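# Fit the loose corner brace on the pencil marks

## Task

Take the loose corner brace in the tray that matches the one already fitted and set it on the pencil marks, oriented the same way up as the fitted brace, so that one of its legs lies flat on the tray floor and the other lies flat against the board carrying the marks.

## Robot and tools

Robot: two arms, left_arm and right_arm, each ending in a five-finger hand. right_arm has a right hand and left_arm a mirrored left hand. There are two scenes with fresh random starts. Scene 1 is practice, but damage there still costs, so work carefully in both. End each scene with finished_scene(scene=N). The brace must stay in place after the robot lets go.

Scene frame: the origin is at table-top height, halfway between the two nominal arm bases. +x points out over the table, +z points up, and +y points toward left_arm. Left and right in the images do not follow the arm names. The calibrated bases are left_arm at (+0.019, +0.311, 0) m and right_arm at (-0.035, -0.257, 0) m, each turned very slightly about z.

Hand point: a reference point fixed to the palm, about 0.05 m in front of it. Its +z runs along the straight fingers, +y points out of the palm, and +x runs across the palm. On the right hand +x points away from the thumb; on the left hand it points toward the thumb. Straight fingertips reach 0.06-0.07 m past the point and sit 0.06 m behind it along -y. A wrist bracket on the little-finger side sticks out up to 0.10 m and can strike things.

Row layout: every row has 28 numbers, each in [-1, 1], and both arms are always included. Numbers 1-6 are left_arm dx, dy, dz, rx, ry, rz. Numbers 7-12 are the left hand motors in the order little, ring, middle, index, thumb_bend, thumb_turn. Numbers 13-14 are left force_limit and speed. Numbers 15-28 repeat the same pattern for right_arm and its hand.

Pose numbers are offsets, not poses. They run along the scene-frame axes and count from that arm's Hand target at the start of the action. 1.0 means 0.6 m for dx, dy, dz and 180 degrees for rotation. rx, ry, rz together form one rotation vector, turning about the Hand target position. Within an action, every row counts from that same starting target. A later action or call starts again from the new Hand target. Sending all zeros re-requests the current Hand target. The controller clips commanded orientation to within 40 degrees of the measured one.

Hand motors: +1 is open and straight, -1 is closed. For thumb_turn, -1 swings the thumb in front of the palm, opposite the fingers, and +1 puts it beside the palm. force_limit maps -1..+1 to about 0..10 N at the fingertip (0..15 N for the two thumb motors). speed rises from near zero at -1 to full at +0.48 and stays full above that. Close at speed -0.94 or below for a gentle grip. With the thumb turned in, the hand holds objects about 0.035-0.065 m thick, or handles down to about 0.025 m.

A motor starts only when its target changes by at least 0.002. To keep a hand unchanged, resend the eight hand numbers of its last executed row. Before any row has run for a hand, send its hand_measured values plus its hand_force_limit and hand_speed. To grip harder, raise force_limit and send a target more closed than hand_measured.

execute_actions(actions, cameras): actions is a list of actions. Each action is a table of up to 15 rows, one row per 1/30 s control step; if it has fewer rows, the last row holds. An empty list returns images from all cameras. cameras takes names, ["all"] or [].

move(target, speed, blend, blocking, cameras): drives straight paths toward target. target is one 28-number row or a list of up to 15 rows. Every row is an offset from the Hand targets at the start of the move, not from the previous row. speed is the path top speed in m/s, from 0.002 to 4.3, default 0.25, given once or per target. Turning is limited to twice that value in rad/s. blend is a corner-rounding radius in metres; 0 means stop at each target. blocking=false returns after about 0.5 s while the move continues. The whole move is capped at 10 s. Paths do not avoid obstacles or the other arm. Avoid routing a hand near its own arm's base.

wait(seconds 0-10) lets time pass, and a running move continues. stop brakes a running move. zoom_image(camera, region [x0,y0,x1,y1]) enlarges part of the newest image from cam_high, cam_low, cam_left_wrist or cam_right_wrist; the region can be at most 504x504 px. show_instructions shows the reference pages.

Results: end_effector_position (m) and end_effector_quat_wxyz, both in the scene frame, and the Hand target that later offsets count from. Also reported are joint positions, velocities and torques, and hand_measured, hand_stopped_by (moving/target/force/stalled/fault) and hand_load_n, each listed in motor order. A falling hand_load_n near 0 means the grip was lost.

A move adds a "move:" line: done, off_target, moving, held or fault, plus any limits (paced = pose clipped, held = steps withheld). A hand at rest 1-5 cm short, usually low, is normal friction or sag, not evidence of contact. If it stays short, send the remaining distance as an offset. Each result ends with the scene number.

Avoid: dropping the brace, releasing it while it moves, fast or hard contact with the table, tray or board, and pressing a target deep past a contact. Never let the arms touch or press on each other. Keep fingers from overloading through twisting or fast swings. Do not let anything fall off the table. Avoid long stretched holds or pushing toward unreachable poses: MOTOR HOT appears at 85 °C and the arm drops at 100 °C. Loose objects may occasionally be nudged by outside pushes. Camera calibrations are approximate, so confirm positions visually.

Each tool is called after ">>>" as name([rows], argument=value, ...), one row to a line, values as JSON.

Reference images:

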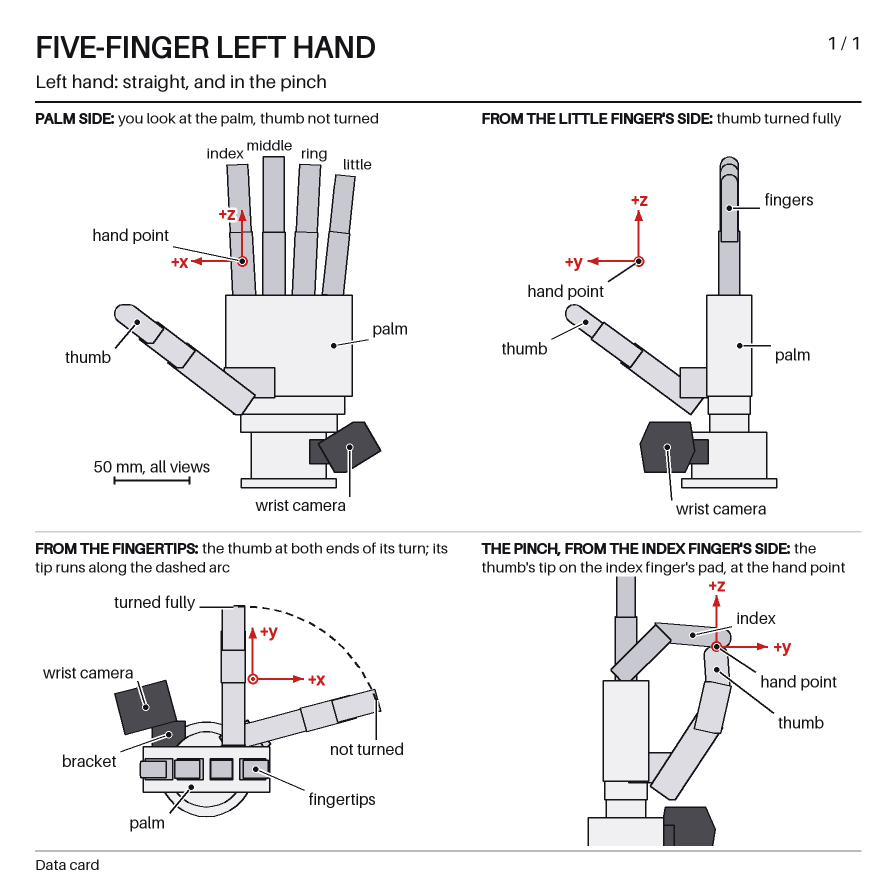

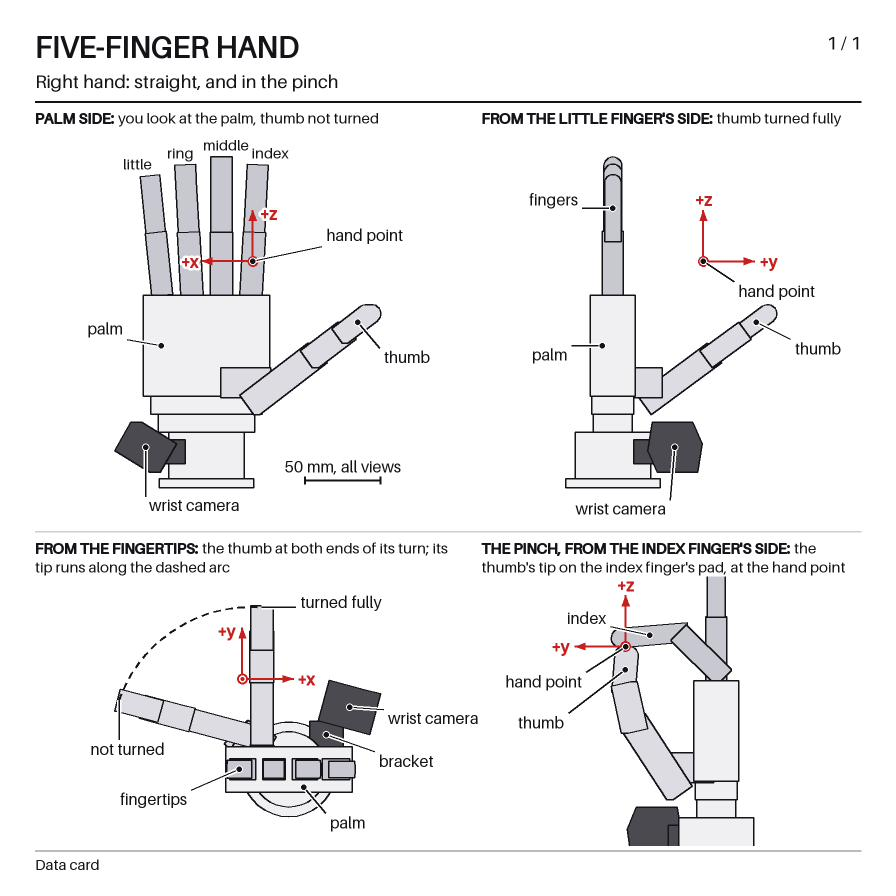

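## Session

>>> execute_actions(actions=[])

>>> zoom_image(camera="cam_high", region=[530, 130, 760, 260])

Scene clock: 0.00 s.
left_arm: end_effector_position=(+0.5603, +0.5070, +0.1453) hand_measured=(+1.000, +1.000, +1.000, +1.000, +1.000, +1.000) hand_load_n=(+0.0, +0.0, +0.0, +0.0, +0.0, +0.0) hand_stopped_by=(target, target, target, target, target, target) hand_force_limit=0.00 hand_speed=-0.80 end_effector_quat_wxyz=(-0.295, +0.896, -0.291, +0.159) | right_arm: end_effector_position=(+0.6012, -0.2390, +0.3831) hand_measured=(+1.000, +1.000, +1.000, +1.000, +1.000, +1.000) hand_load_n=(+0.0, +0.0, +0.0, +0.0, +0.0, +0.0) hand_stopped_by=(target, target, target, target, target, target) hand_force_limit=0.00 hand_speed=-0.80 end_effector_quat_wxyz=(-0.303, +0.771, -0.551, +0.101)
Joint positions: left_arm=[0.332 1.541 1.216 -0.602 -0.251 -0.5] | right_arm=[-0.146 1.962 2.443 -1.539 -0.42 -0.328]
Joint velocities: within noise
Joint torques (N m): no reading
Motor temperatures (°C): left_arm=[29 26 32 27 28 29] | right_arm=[29 29 30 28 27 24]
Heat: left arm: hottest elbow 32 °C; right arm: hottest elbow 30 °C.
Hand target: left_arm +0.5708, +0.5110, +0.1656; -0.308, +0.890, -0.286, +0.175 | right_arm +0.6006, -0.2388, +0.4026; -0.314, +0.769, -0.544, +0.120
camera_calibration:
cam_left_wrist: T_world_to_cam=[[0.599317, 0.44739, 0.663823, -0.664665], [0.337143, -0.893183, 0.297588, 0.229048], [0.726053, 0.0454533, -0.686134, -0.214063], [0, 0, 0, 1]] pos_world=[0.476544, 0.511676, 0.226182]
cam_right_wrist: T_world_to_cam=[[-0.661498, -0.414318, -0.625109, 0.538728], [-0.739653, 0.49807, 0.452592, 0.387702], [0.12383, 0.761753, -0.635924, 0.464962], [0, 0, 0, 1]] pos_world=[0.585556, -0.324084, 0.456973]

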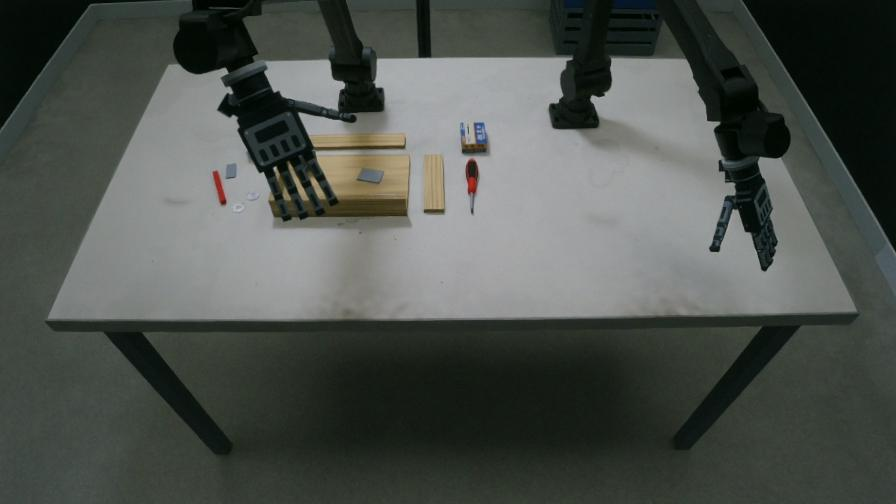

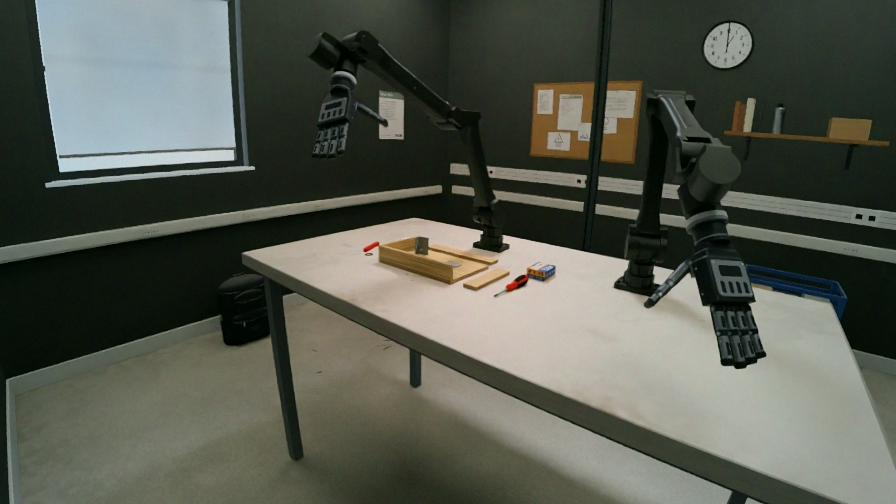

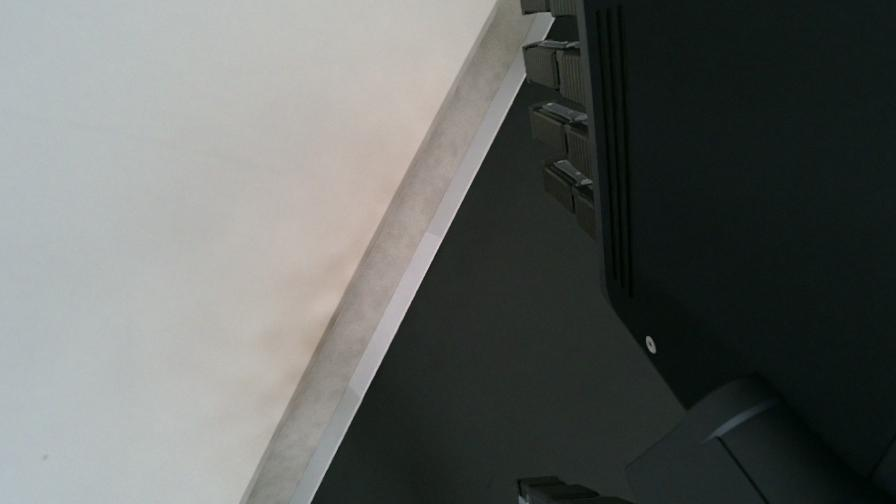

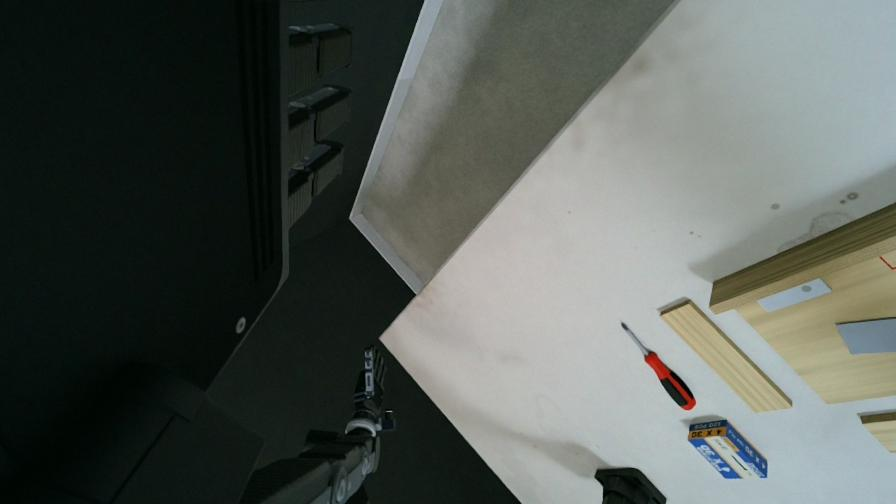

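Scaled by 2.191 from the camera's 896x504 image, which has a finer 1280x720 frame.

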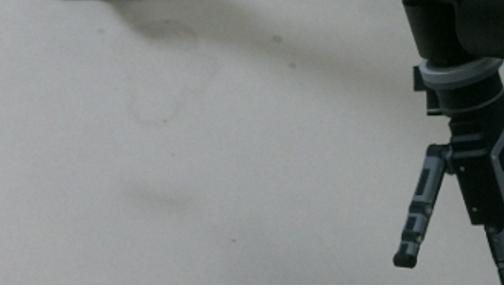

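>>> zoom_image(camera="cam_high", region=[200, 120, 460, 240])

>>> zoom_image(camera="cam_low", region=[350, 210, 560, 320])

>>> zoom_image(camera="cam_right_wrist", region=[650, 180, 896, 420])

Scaled by 1.938 from the camera's 896x504 image, which has a finer 1280x720 frame.

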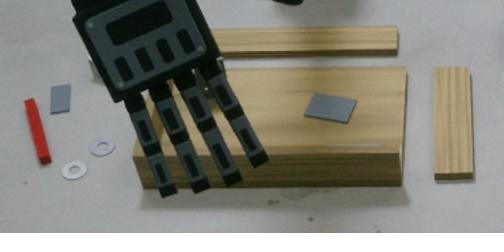

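Scaled by 2.400 from the camera's 896x504 image, which has a finer 1280x720 frame.

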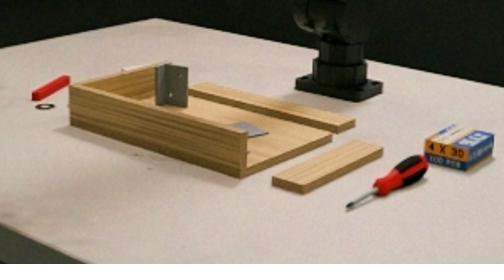

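Scaled by 2.049 from the camera's 896x504 image, which has a finer 1280x720 frame.

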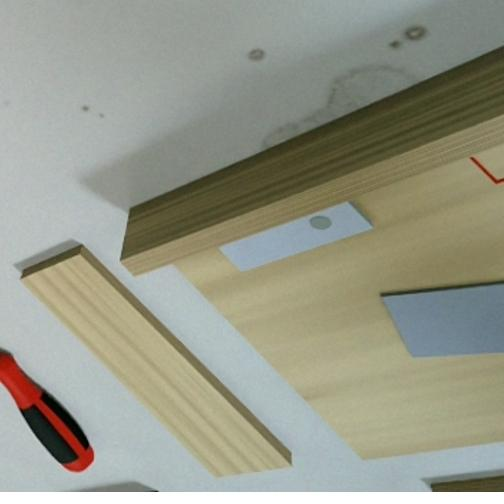

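>>> move(target=[0,0,0, 0,0,0, 1,1,1,1,1,1, 0,-0.8, -0.501,-0.235,-0.254,-0.0894,0.2,-0.1037, 1,1,1,1,1,1, 0,-0.8], cameras=["cam_right_wrist","cam_high"], speed=0.35)

>>> zoom_image(camera="cam_high", region=[200, 120, 460, 240])

>>> zoom_image(camera="cam_right_wrist", region=[280, 0, 680, 400])

Scene clock: 52.13 s.
left_arm: end_effector_position=(+0.5603, +0.5070, +0.1453) hand_measured=(+1.000, +1.000, +1.000, +1.000, +1.000, +1.000) hand_load_n=(+0.0, +0.0, +0.0, +0.0, +0.0, +0.0) hand_stopped_by=(target, target, target, target, target, target) hand_force_limit=0.00 hand_speed=-0.80 end_effector_quat_wxyz=(-0.295, +0.896, -0.291, +0.159) | right_arm: end_effector_position=(+0.3041, -0.3766, +0.2433) hand_measured=(+1.000, +1.000, +1.000, +1.000, +1.000, +1.000) hand_load_n=(+0.0, +0.0, +0.0, +0.0, +0.0, +0.0) hand_stopped_by=(target, target, target, target, target, target) hand_force_limit=0.00 hand_speed=-0.80 end_effector_quat_wxyz=(+0.003, +0.705, -0.709, -0.009)
Joint positions: left_arm=[0.332 1.541 1.216 -0.602 -0.251 -0.5] | right_arm=[-0.397 1.466 1.456 -1.578 -0.002 -0.357]
Joint torques (N m): left_arm=[-1.49 -12.86 9.42 1.03 -0.24 -0.01] | right_arm=[-1.2 -10.7 8.65 -0.18 0.06 -0.22]
Motor temperatures (°C): left_arm=[29 29 36 27 28 29] | right_arm=[29 33 35 28 27 24]
Heat: left arm: hottest elbow 36 °C; right arm: hottest elbow 35 °C.
Hand target: left_arm +0.5708, +0.5110, +0.1656; -0.308, +0.890, -0.286, +0.175 | right_arm +0.3002, -0.3797, +0.2502; +0.000, +0.707, -0.707, +0.000
Off the commanded pose: left_arm 0.023 m, 2 deg | right_arm 0.009 m, 1 deg.
move: off_target (left_arm)
camera_calibration:
cam_right_wrist: T_world_to_cam=[[-0.971247, -0.237761, -0.0121611, 0.209292], [-0.204192, 0.805676, 0.55605, 0.227454], [-0.122409, 0.542545, -0.83106, 0.557507], [0, 0, 0, 1]] pos_world=[0.317963, -0.435966, 0.339391]
Images, in order (width x height): cam_high 896x504, cam_right_wrist 896x504.

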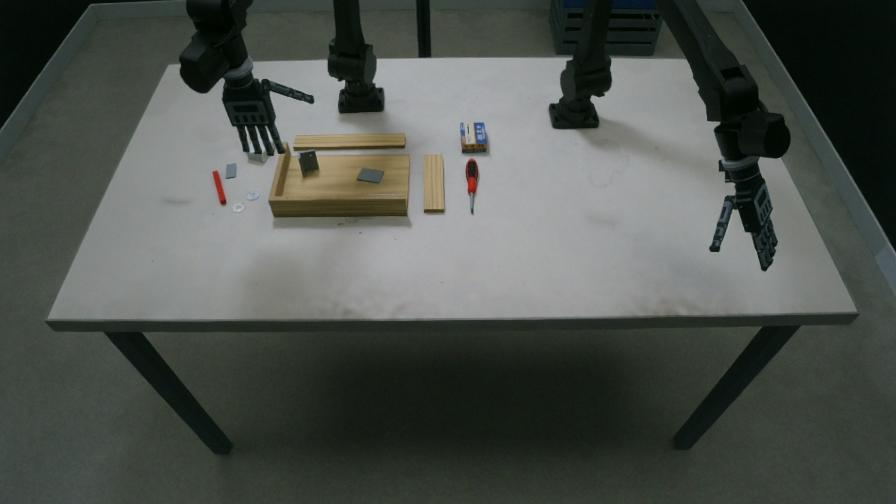

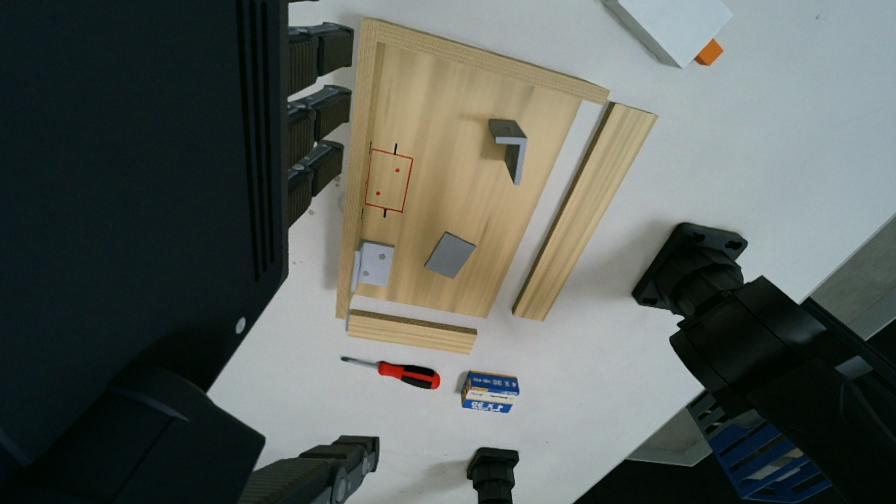

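Scaled by 1.938 from the camera's 896x504 image, which has a finer 1280x720 frame.

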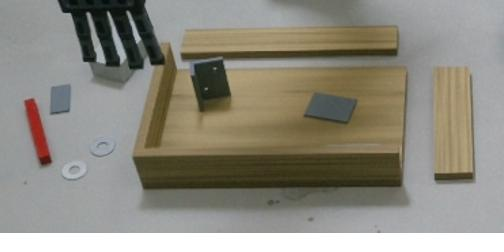

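Scaled by 1.260 from the camera's 896x504 image, which has a finer 1280x720 frame.

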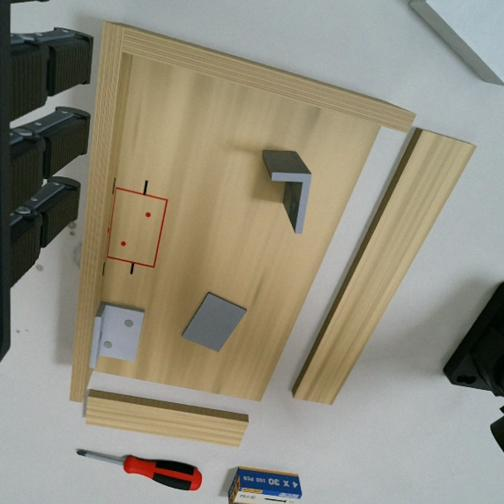

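>>> zoom_image(camera="cam_high", region=[280, 140, 340, 190])

>>> zoom_image(camera="cam_right_wrist", region=[450, 80, 560, 200])

>>> execute_actions(actions=[], cameras=["cam_low"])

>>> zoom_image(camera="cam_low", region=[370, 220, 480, 290])

Scaled by 8.400 from the camera's 896x504 image, which has a finer 1280x720 frame.

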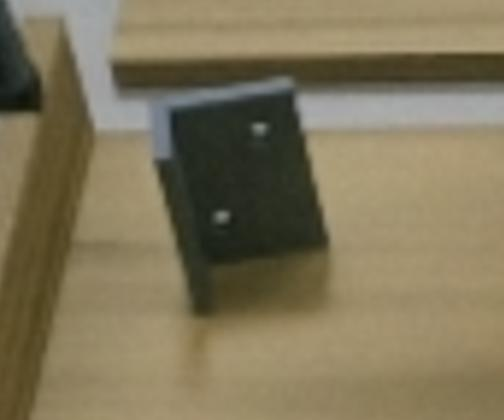

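Scaled by 4.200 from the camera's 896x504 image, which has a finer 1280x720 frame.

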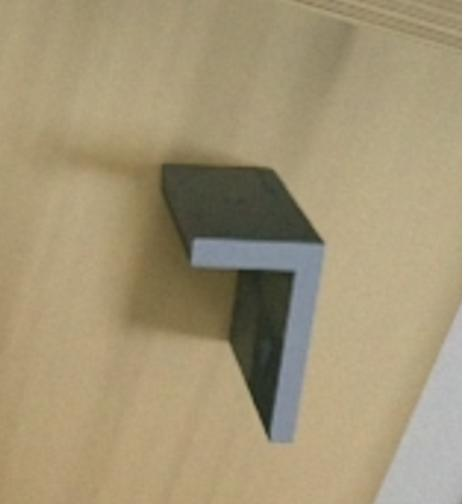

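Scene clock: 73.03 s.
left_arm: end_effector_position=(+0.5603, +0.5070, +0.1453) hand_measured=(+1.000, +1.000, +1.000, +1.000, +1.000, +1.000) hand_load_n=(+0.0, +0.0, +0.0, +0.0, +0.0, +0.0) hand_stopped_by=(target, target, target, target, target, target) hand_force_limit=0.00 hand_speed=-0.80 end_effector_quat_wxyz=(-0.295, +0.896, -0.291, +0.159) | right_arm: end_effector_position=(+0.3040, -0.3766, +0.2432) hand_measured=(+1.000, +1.000, +1.000, +1.000, +1.000, +1.000) hand_load_n=(+0.0, +0.0, +0.0, +0.0, +0.0, +0.0) hand_stopped_by=(target, target, target, target, target, target) hand_force_limit=0.00 hand_speed=-0.80 end_effector_quat_wxyz=(+0.003, +0.706, -0.709, -0.009)
Joint positions: left_arm=[0.332 1.541 1.216 -0.602 -0.251 -0.5] | right_arm=[-0.397 1.466 1.456 -1.578 -0.002 -0.358]
Joint velocities: within noise
Joint torques (N m): left_arm=[-0.85 -13.33 9.32 1.02 -0.25 -0.02] | right_arm=[-1.26 -10.75 8.68 -0.31 0.05 -0.18]
Motor temperatures (°C): left_arm=[29 30 37 27 28 29] | right_arm=[29 32 34 28 27 24]
Heat: left arm: hottest elbow 37 °C; right arm: hottest elbow 34 °C.
Hand target: left_arm +0.5708, +0.5110, +0.1656; -0.308, +0.890, -0.286, +0.175 | right_arm +0.3002, -0.3797, +0.2502; +0.000, +0.707, -0.707, +0.000
Off the commanded pose: left_arm 0.023 m, 2 deg | right_arm 0.009 m, 1 deg.
Images, in order (width x height): cam_low 896x504.

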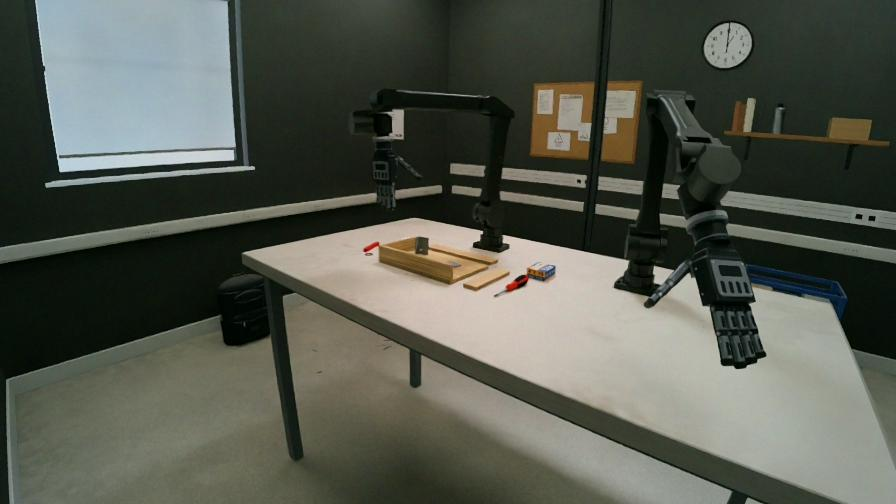

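Scaled by 4.582 from the camera's 896x504 image, which has a finer 1280x720 frame.

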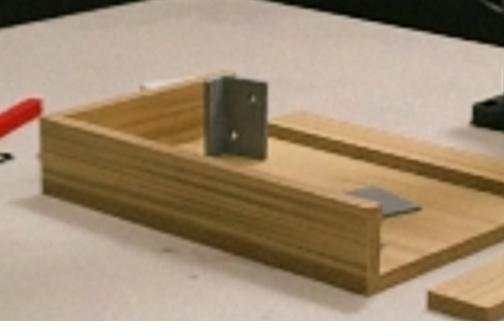

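>>> move(target=[0,0,0, 0,0,0, 1,1,1,1,1,1, 0,-0.8, -0.2387,0.0712,-0.14,0,0,0.047, -1,1,1,1,1,1, 0,0], cameras=["cam_right_wrist","cam_high","cam_low"], speed=0.25)

>>> zoom_image(camera="cam_low", region=[350, 200, 500, 290])

>>> zoom_image(camera="cam_right_wrist", region=[280, 0, 600, 320])

Scene clock: 352.67 s.
left_arm: end_effector_position=(+0.5603, +0.5070, +0.1453) hand_measured=(+1.000, +1.000, +1.000, +1.000, +1.000, +1.000) hand_load_n=(+0.0, +0.0, +0.0, +0.0, +0.0, +0.0) hand_stopped_by=(target, target, target, target, target, target) hand_force_limit=0.00 hand_speed=-0.80 end_effector_quat_wxyz=(-0.295, +0.896, -0.291, +0.159) | right_arm: end_effector_position=(+0.1550, -0.3329, +0.1650) hand_measured=(-1.000, +1.000, +1.000, +1.000, +1.000, +1.000) hand_load_n=(+0.0, +0.0, +0.0, +0.0, +0.0, +0.0) hand_stopped_by=(target, target, target, target, target, target) hand_force_limit=0.00 hand_speed=0.00 end_effector_quat_wxyz=(+0.005, +0.757, -0.653, -0.011)
Joint positions: left_arm=[0.332 1.541 1.216 -0.602 -0.251 -0.5] | right_arm=[-0.4 1.078 0.907 -1.424 0.002 -0.512]
Joint torques (N m): left_arm=[-1.03 -13.22 9.16 0.95 -0.23 -0.01] | right_arm=[-1.85 -4.95 8.54 0.36 -0.06 -0.19]
Heat: left arm: hottest elbow 41 °C; right arm: hottest elbow 34 °C.
Hand target: left_arm +0.5708, +0.5110, +0.1656; -0.308, +0.890, -0.286, +0.175 | right_arm +0.1569, -0.3370, +0.1663; +0.000, +0.757, -0.653, +0.000
Off the commanded pose: left_arm 0.023 m, 2 deg | right_arm 0.005 m, 1 deg.
move: off_target (left_arm)
camera_calibration:
cam_right_wrist: T_world_to_cam=[[-0.92414, -0.381988, -0.00710876, 0.0178514], [-0.320568, 0.765156, 0.558366, 0.209652], [-0.20785, 0.518287, -0.829564, 0.455338], [0, 0, 0, 1]] pos_world=[0.178347, -0.389593, 0.260797]
Images, in order (width x height): cam_high 896x504, cam_low 896x504, cam_right_wrist 896x504.

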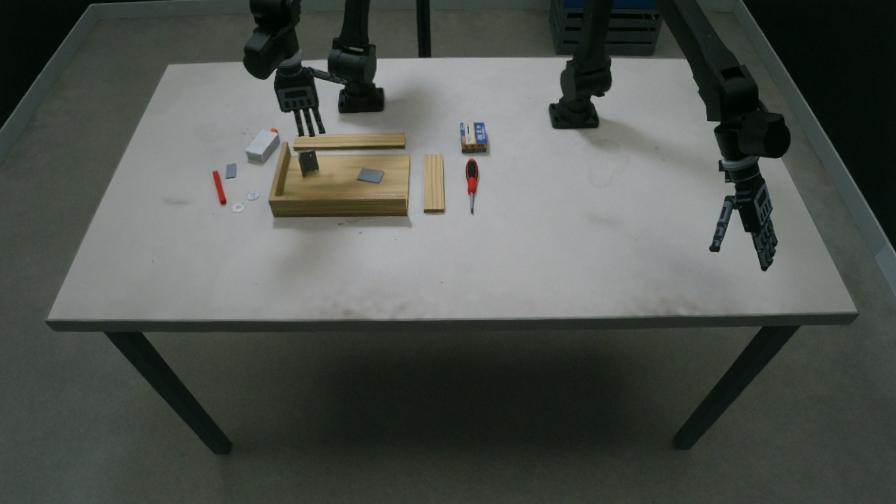

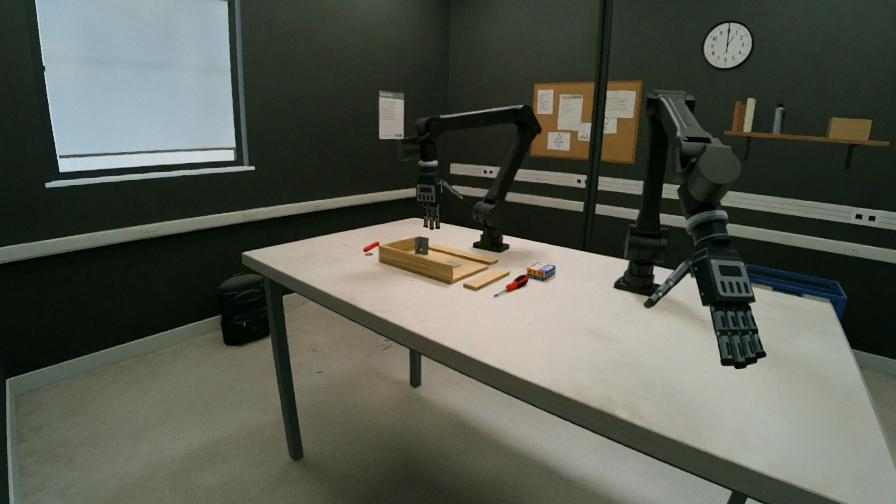

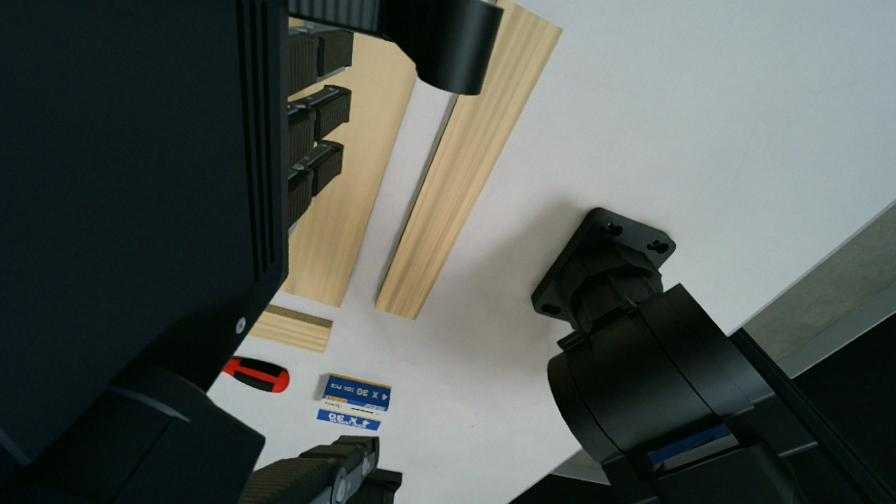

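Scaled by 3.360 from the camera's 896x504 image, which has a finer 1280x720 frame.

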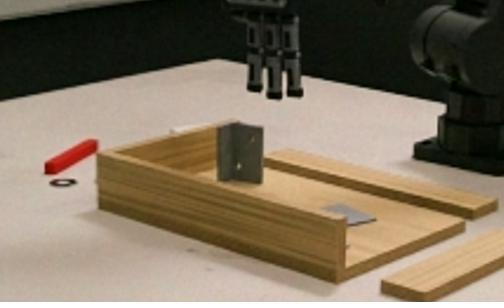

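Scaled by 1.575 from the camera's 896x504 image, which has a finer 1280x720 frame.

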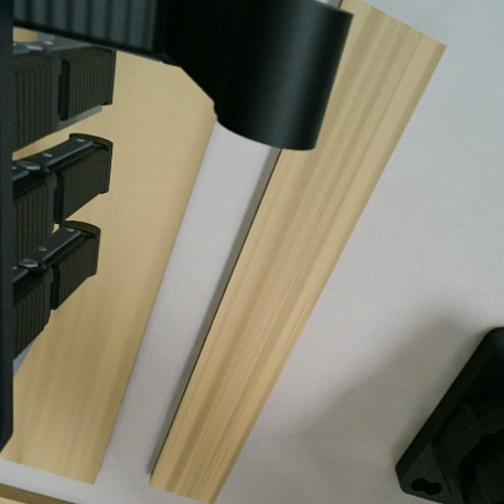

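>>> move(target=[0,0,0, 0,0,0, 1,1,1,1,1,1, 0,-0.8, 0,0,-0.108,0,0,0, -1,1,1,1,1,1, 0,0], cameras=["cam_high","cam_low"], speed=0.15)

>>> zoom_image(camera="cam_low", region=[380, 200, 460, 280])

>>> zoom_image(camera="cam_high", region=[260, 110, 350, 200])

Scene clock: 363.67 s.
left_arm: end_effector_position=(+0.5603, +0.5070, +0.1453) hand_measured=(+1.000, +1.000, +1.000, +1.000, +1.000, +1.000) hand_load_n=(+0.0, +0.0, +0.0, +0.0, +0.0, -0.5) hand_stopped_by=(target, target, target, target, target, target) hand_force_limit=0.00 hand_speed=-0.80 end_effector_quat_wxyz=(-0.295, +0.896, -0.291, +0.159) | right_arm: end_effector_position=(+0.1541, -0.3327, +0.1025) hand_measured=(-1.000, +1.000, +1.000, +1.000, +1.000, +1.000) hand_load_n=(+0.0, +0.0, +0.0, +0.0, +0.0, +0.0) hand_stopped_by=(target, target, target, target, target, target) hand_force_limit=0.00 hand_speed=0.00 end_effector_quat_wxyz=(+0.003, +0.757, -0.653, -0.005)
Joint positions: left_arm=[0.332 1.541 1.216 -0.602 -0.251 -0.5] | right_arm=[-0.4 1.114 0.765 -1.233 0.002 -0.512]
Joint torques (N m): left_arm=[-0.85 -12.81 9.21 1.1 -0.24 -0.04] | right_arm=[-1.55 -4.07 8.31 0.44 -0.07 -0.21]
Heat: left arm: hottest elbow 41 °C; right arm: hottest elbow 34 °C.
Hand target: left_arm +0.5708, +0.5110, +0.1656; -0.308, +0.890, -0.286, +0.175 | right_arm +0.1569, -0.3370, +0.1015; +0.000, +0.757, -0.653, +0.000
Off the commanded pose: left_arm 0.023 m, 2 deg | right_arm 0.005 m, 1 deg.
move: off_target (left_arm)
Images, in order (width x height): cam_high 896x504, cam_low 896x504.

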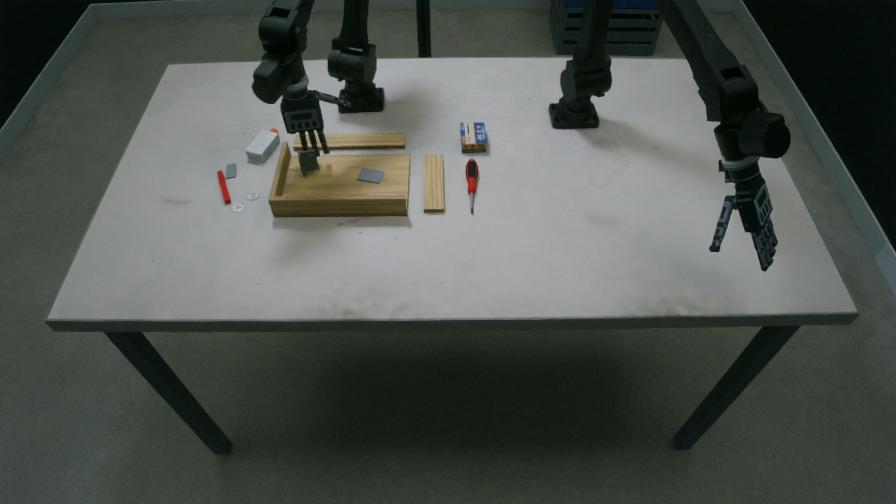

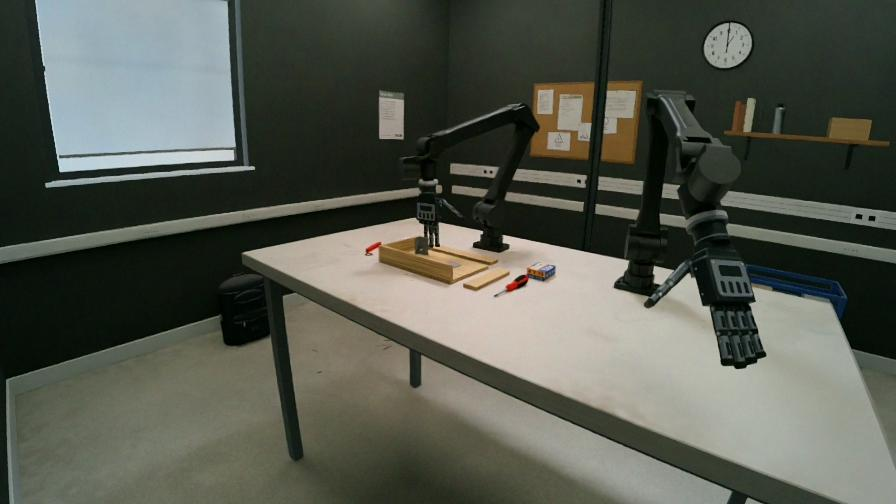

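Scaled by 6.300 from the camera's 896x504 image, which has a finer 1280x720 frame.

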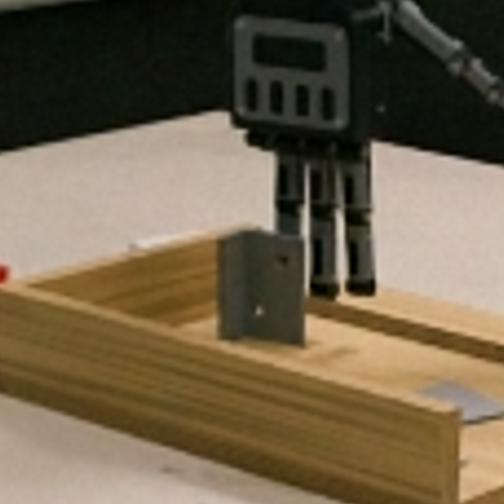

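Scaled by 5.600 from the camera's 896x504 image, which has a finer 1280x720 frame.

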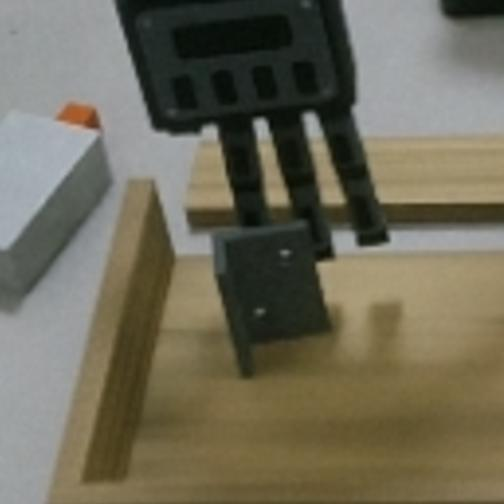

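>>> move(target=[0,0,0, 0,0,0, 1,1,1,1,1,1, 0,-0.8, 0,-0.0067,-0.021,0,0,0, -1,1,1,1,1,1, 0,0], cameras=["cam_high","cam_low"], speed=0.1)

>>> zoom_image(camera="cam_low", region=[400, 220, 460, 280])

>>> zoom_image(camera="cam_high", region=[280, 120, 350, 190])

Scene clock: 401.00 s.
left_arm: end_effector_position=(+0.5603, +0.5070, +0.1453) hand_measured=(+1.000, +1.000, +1.000, +1.000, +1.000, +1.000) hand_load_n=(+0.0, +0.0, +0.0, +0.0, +0.0, -0.5) hand_stopped_by=(target, target, target, target, target, target) hand_force_limit=0.00 hand_speed=-0.80 end_effector_quat_wxyz=(-0.295, +0.896, -0.291, +0.159) | right_arm: end_effector_position=(+0.1546, -0.3368, +0.0905) hand_measured=(-1.000, +1.000, +1.000, +1.000, +1.000, +1.000) hand_load_n=(+0.0, +0.0, +0.0, +0.0, +0.0, +0.0) hand_stopped_by=(target, target, target, target, target, target) hand_force_limit=0.00 hand_speed=0.00 end_effector_quat_wxyz=(+0.002, +0.757, -0.654, -0.004)
Joint positions: left_arm=[0.332 1.541 1.216 -0.602 -0.251 -0.5] | right_arm=[-0.414 1.131 0.745 -1.192 0.002 -0.525]
Joint torques (N m): left_arm=[-0.79 -13.04 9.29 0.98 -0.26 0] | right_arm=[-1.67 -3.84 8.06 0.4 -0.05 -0.18]
Heat: left arm: hottest elbow 41 °C; right arm: hottest elbow 34 °C.
Hand target: left_arm +0.5708, +0.5110, +0.1656; -0.308, +0.890, -0.286, +0.175 | right_arm +0.1568, -0.3410, +0.0889; +0.000, +0.757, -0.653, +0.000
Off the commanded pose: left_arm 0.023 m, 2 deg | right_arm 0.005 m, 0 deg.
move: off_target (left_arm)
Images, in order (width x height): cam_high 896x504, cam_low 896x504.

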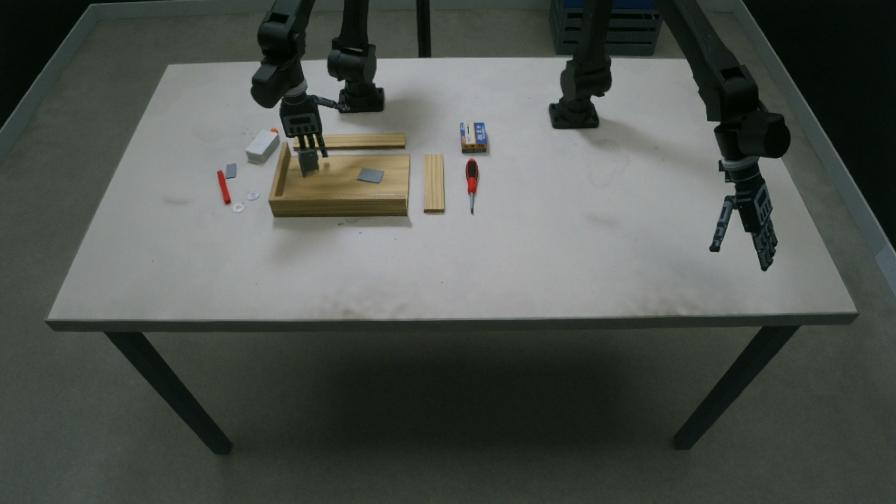

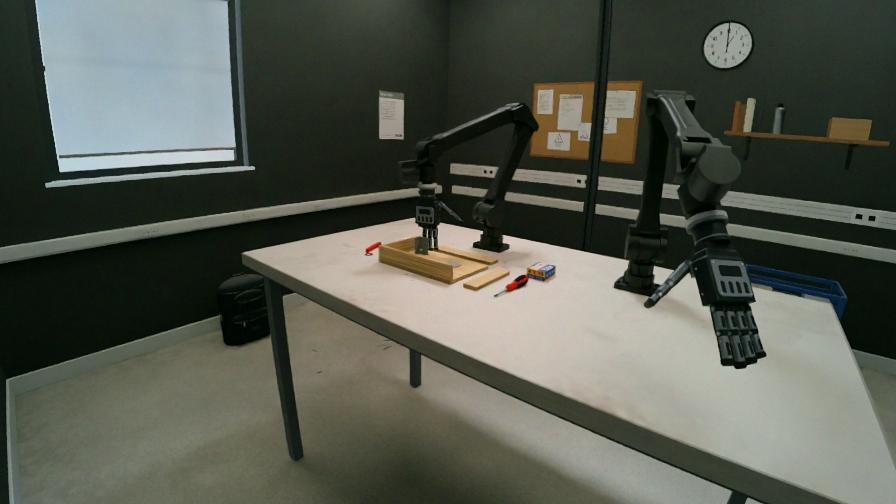

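Scaled by 8.400 from the camera's 896x504 image, which has a finer 1280x720 frame.

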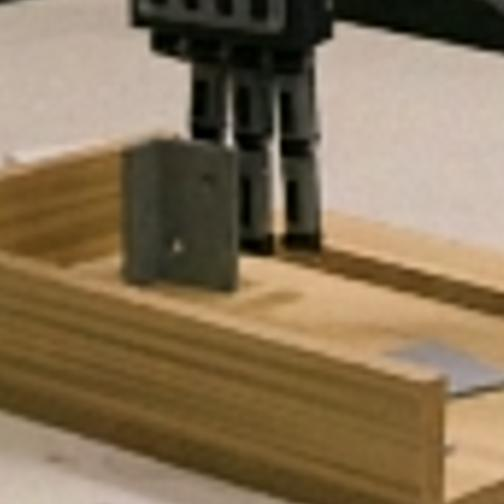

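Scaled by 7.200 from the camera's 896x504 image, which has a finer 1280x720 frame.

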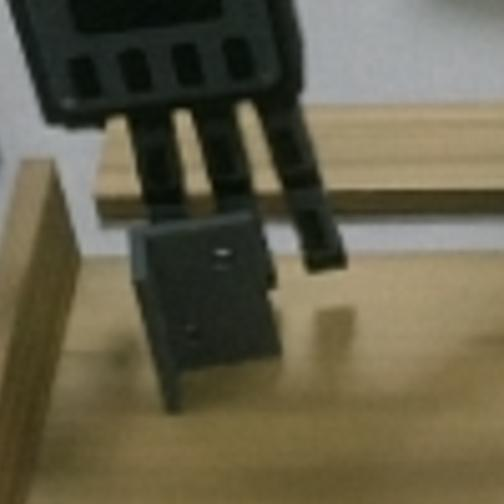

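>>> move([
  [0,0,0, 0,0,0, 1,1,1,1,1,1, 0,-0.8, 0.0387,0.0067,-0.002,0,0,0, -1,1,1,1,1,1, 0,0],
  [0,0,0, 0,0,0, 1,1,1,1,1,1, 0,-0.8, 0.080,-0.0125,-0.002,0,0,0.1133, -1,1,1,1,1,1, 0,0],
], cameras=["cam_high","cam_low","cam_right_wrist"], speed=0.06, blend=0.005)

>>> zoom_image(camera="cam_low", region=[400, 220, 460, 280])

>>> zoom_image(camera="cam_high", region=[280, 120, 350, 190])

Scene clock: 416.53 s.
left_arm: end_effector_position=(+0.5603, +0.5070, +0.1453) hand_measured=(+1.000, +1.000, +1.000, +1.000, +1.000, +1.000) hand_load_n=(+0.0, -0.5, +0.0, +0.0, -0.5, +0.0) hand_stopped_by=(target, target, target, target, target, target) hand_force_limit=0.00 hand_speed=-0.80 end_effector_quat_wxyz=(-0.295, +0.896, -0.291, +0.159) | right_arm: end_effector_position=(+0.1779, -0.3464, +0.0828) hand_measured=(-1.000, +1.000, +1.000, +1.000, +1.000, +1.000) hand_load_n=(+0.0, +0.0, -3.0, +0.0, -0.5, +0.0) hand_stopped_by=(target, target, target, target, target, target) hand_force_limit=0.00 hand_speed=0.00 end_effector_quat_wxyz=(+0.012, +0.853, -0.521, -0.024)
Joint positions: left_arm=[0.332 1.541 1.216 -0.602 -0.251 -0.5] | right_arm=[-0.335 1.242 0.798 -1.179 0.012 -0.774]
Joint torques (N m): left_arm=[-1.32 -13.33 9.39 1.01 -0.23 -0.01] | right_arm=[1.03 -4.37 11.52 1.11 -0.4 -0.18]
Heat: left arm: hottest elbow 41 °C; right arm: hottest elbow 34 °C.
Hand target: left_arm +0.5708, +0.5110, +0.1656; -0.308, +0.890, -0.286, +0.175 | right_arm +0.2048, -0.3485, +0.0876; +0.000, +0.861, -0.509, +0.000
Off the commanded pose: left_arm 0.023 m, 2 deg | right_arm 0.027 m, 3 deg.
move: off_target (left_arm, right_arm)
camera_calibration:
cam_right_wrist: T_world_to_cam=[[-0.752108, -0.658933, 0.0118587, -0.0947915], [-0.532785, 0.618516, 0.577562, 0.25851], [-0.38791, 0.428071, -0.81626, 0.398553], [0, 0, 0, 1]] pos_world=[0.221039, -0.392963, 0.177141]
Images, in order (width x height): cam_high 896x504, cam_low 896x504, cam_right_wrist 896x504.

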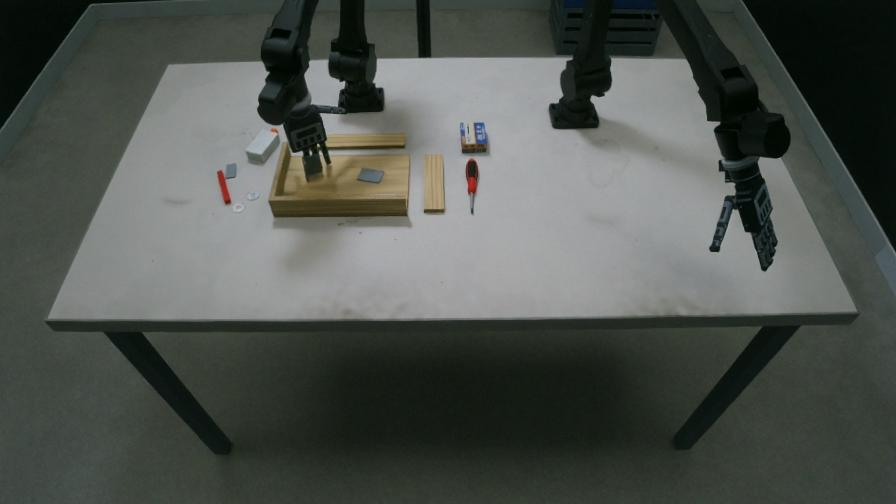

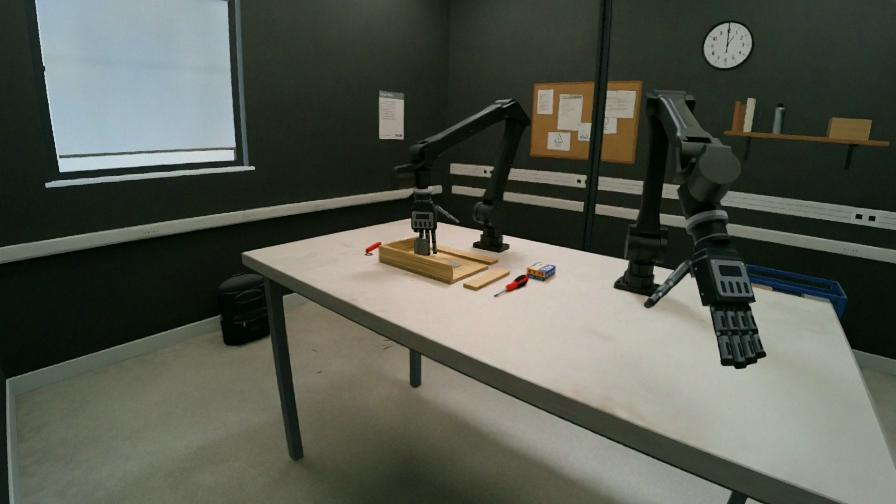

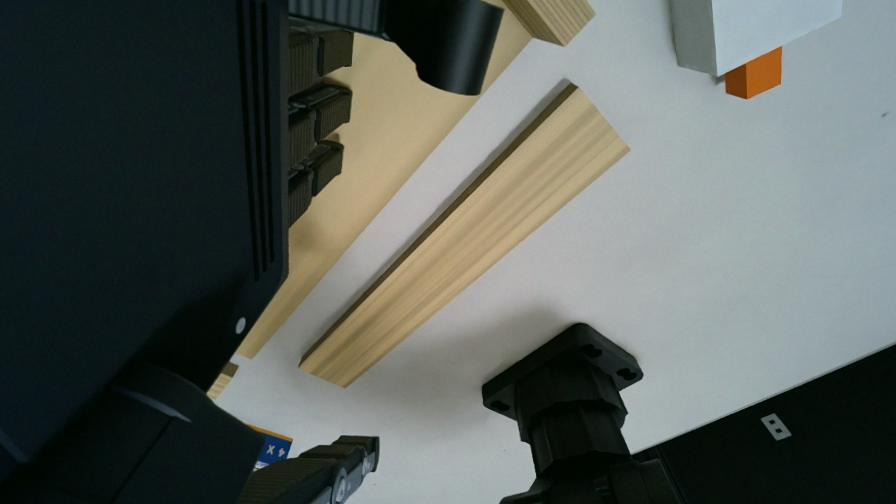

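Scaled by 8.400 from the camera's 896x504 image, which has a finer 1280x720 frame.

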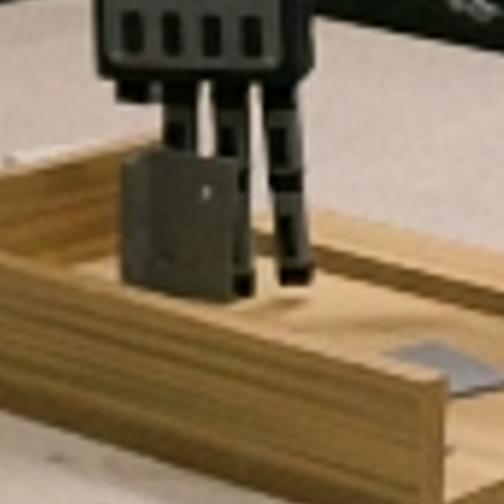

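Scaled by 7.200 from the camera's 896x504 image, which has a finer 1280x720 frame.

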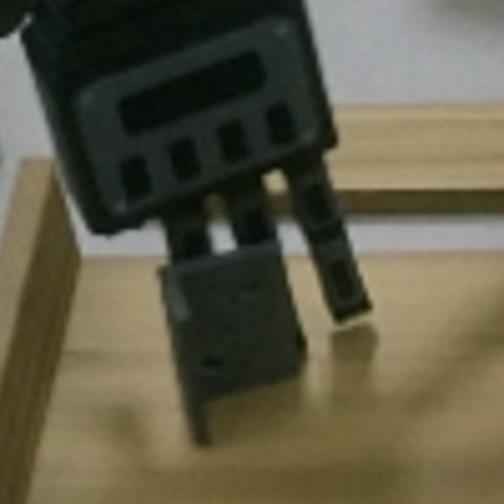

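>>> move(target=[0,0,0, 0,0,0, 1,1,1,1,1,1, 0,-0.8, -0.044,0.0025,0.018,0,0,0, -1,1,1,1,1,1, 0,0], cameras=[], speed=0.06)

Scene clock: 425.20 s.
left_arm: end_effector_position=(+0.5603, +0.5070, +0.1453) hand_measured=(+1.000, +1.000, +1.000, +1.000, +1.000, +1.000) hand_load_n=(+0.0, +0.0, +0.0, +0.0, +0.0, +0.0) hand_stopped_by=(target, target, target, target, target, target) hand_force_limit=0.00 hand_speed=-0.80 end_effector_quat_wxyz=(-0.295, +0.896, -0.291, +0.159) | right_arm: end_effector_position=(+0.1791, -0.3461, +0.0943) hand_measured=(-1.000, +1.000, +1.000, +1.000, +1.000, +1.000) hand_load_n=(+0.0, +0.0, +0.0, +0.0, +0.0, +0.0) hand_stopped_by=(target, target, target, target, target, target) hand_force_limit=0.00 hand_speed=0.00 end_effector_quat_wxyz=(+0.002, +0.858, -0.513, -0.002)
Joint positions: left_arm=[0.332 1.541 1.216 -0.602 -0.251 -0.5] | right_arm=[-0.335 1.188 0.798 -1.186 0.003 -0.793]
Joint torques (N m): left_arm=[-1.85 -13.39 9.22 0.88 -0.2 0] | right_arm=[-0.67 -5.89 8.32 -0.62 -0.08 -0.19]
Heat: left arm: hottest elbow 41 °C; right arm: hottest elbow 34 °C.
Hand target: left_arm +0.5708, +0.5110, +0.1656; -0.308, +0.890, -0.286, +0.175 | right_arm +0.1784, -0.3469, +0.0984; +0.000, +0.861, -0.509, +0.000
Off the commanded pose: left_arm 0.023 m, 2 deg | right_arm 0.004 m, 1 deg.
move: off_target (left_arm)
No camera images: "cameras" was empty.


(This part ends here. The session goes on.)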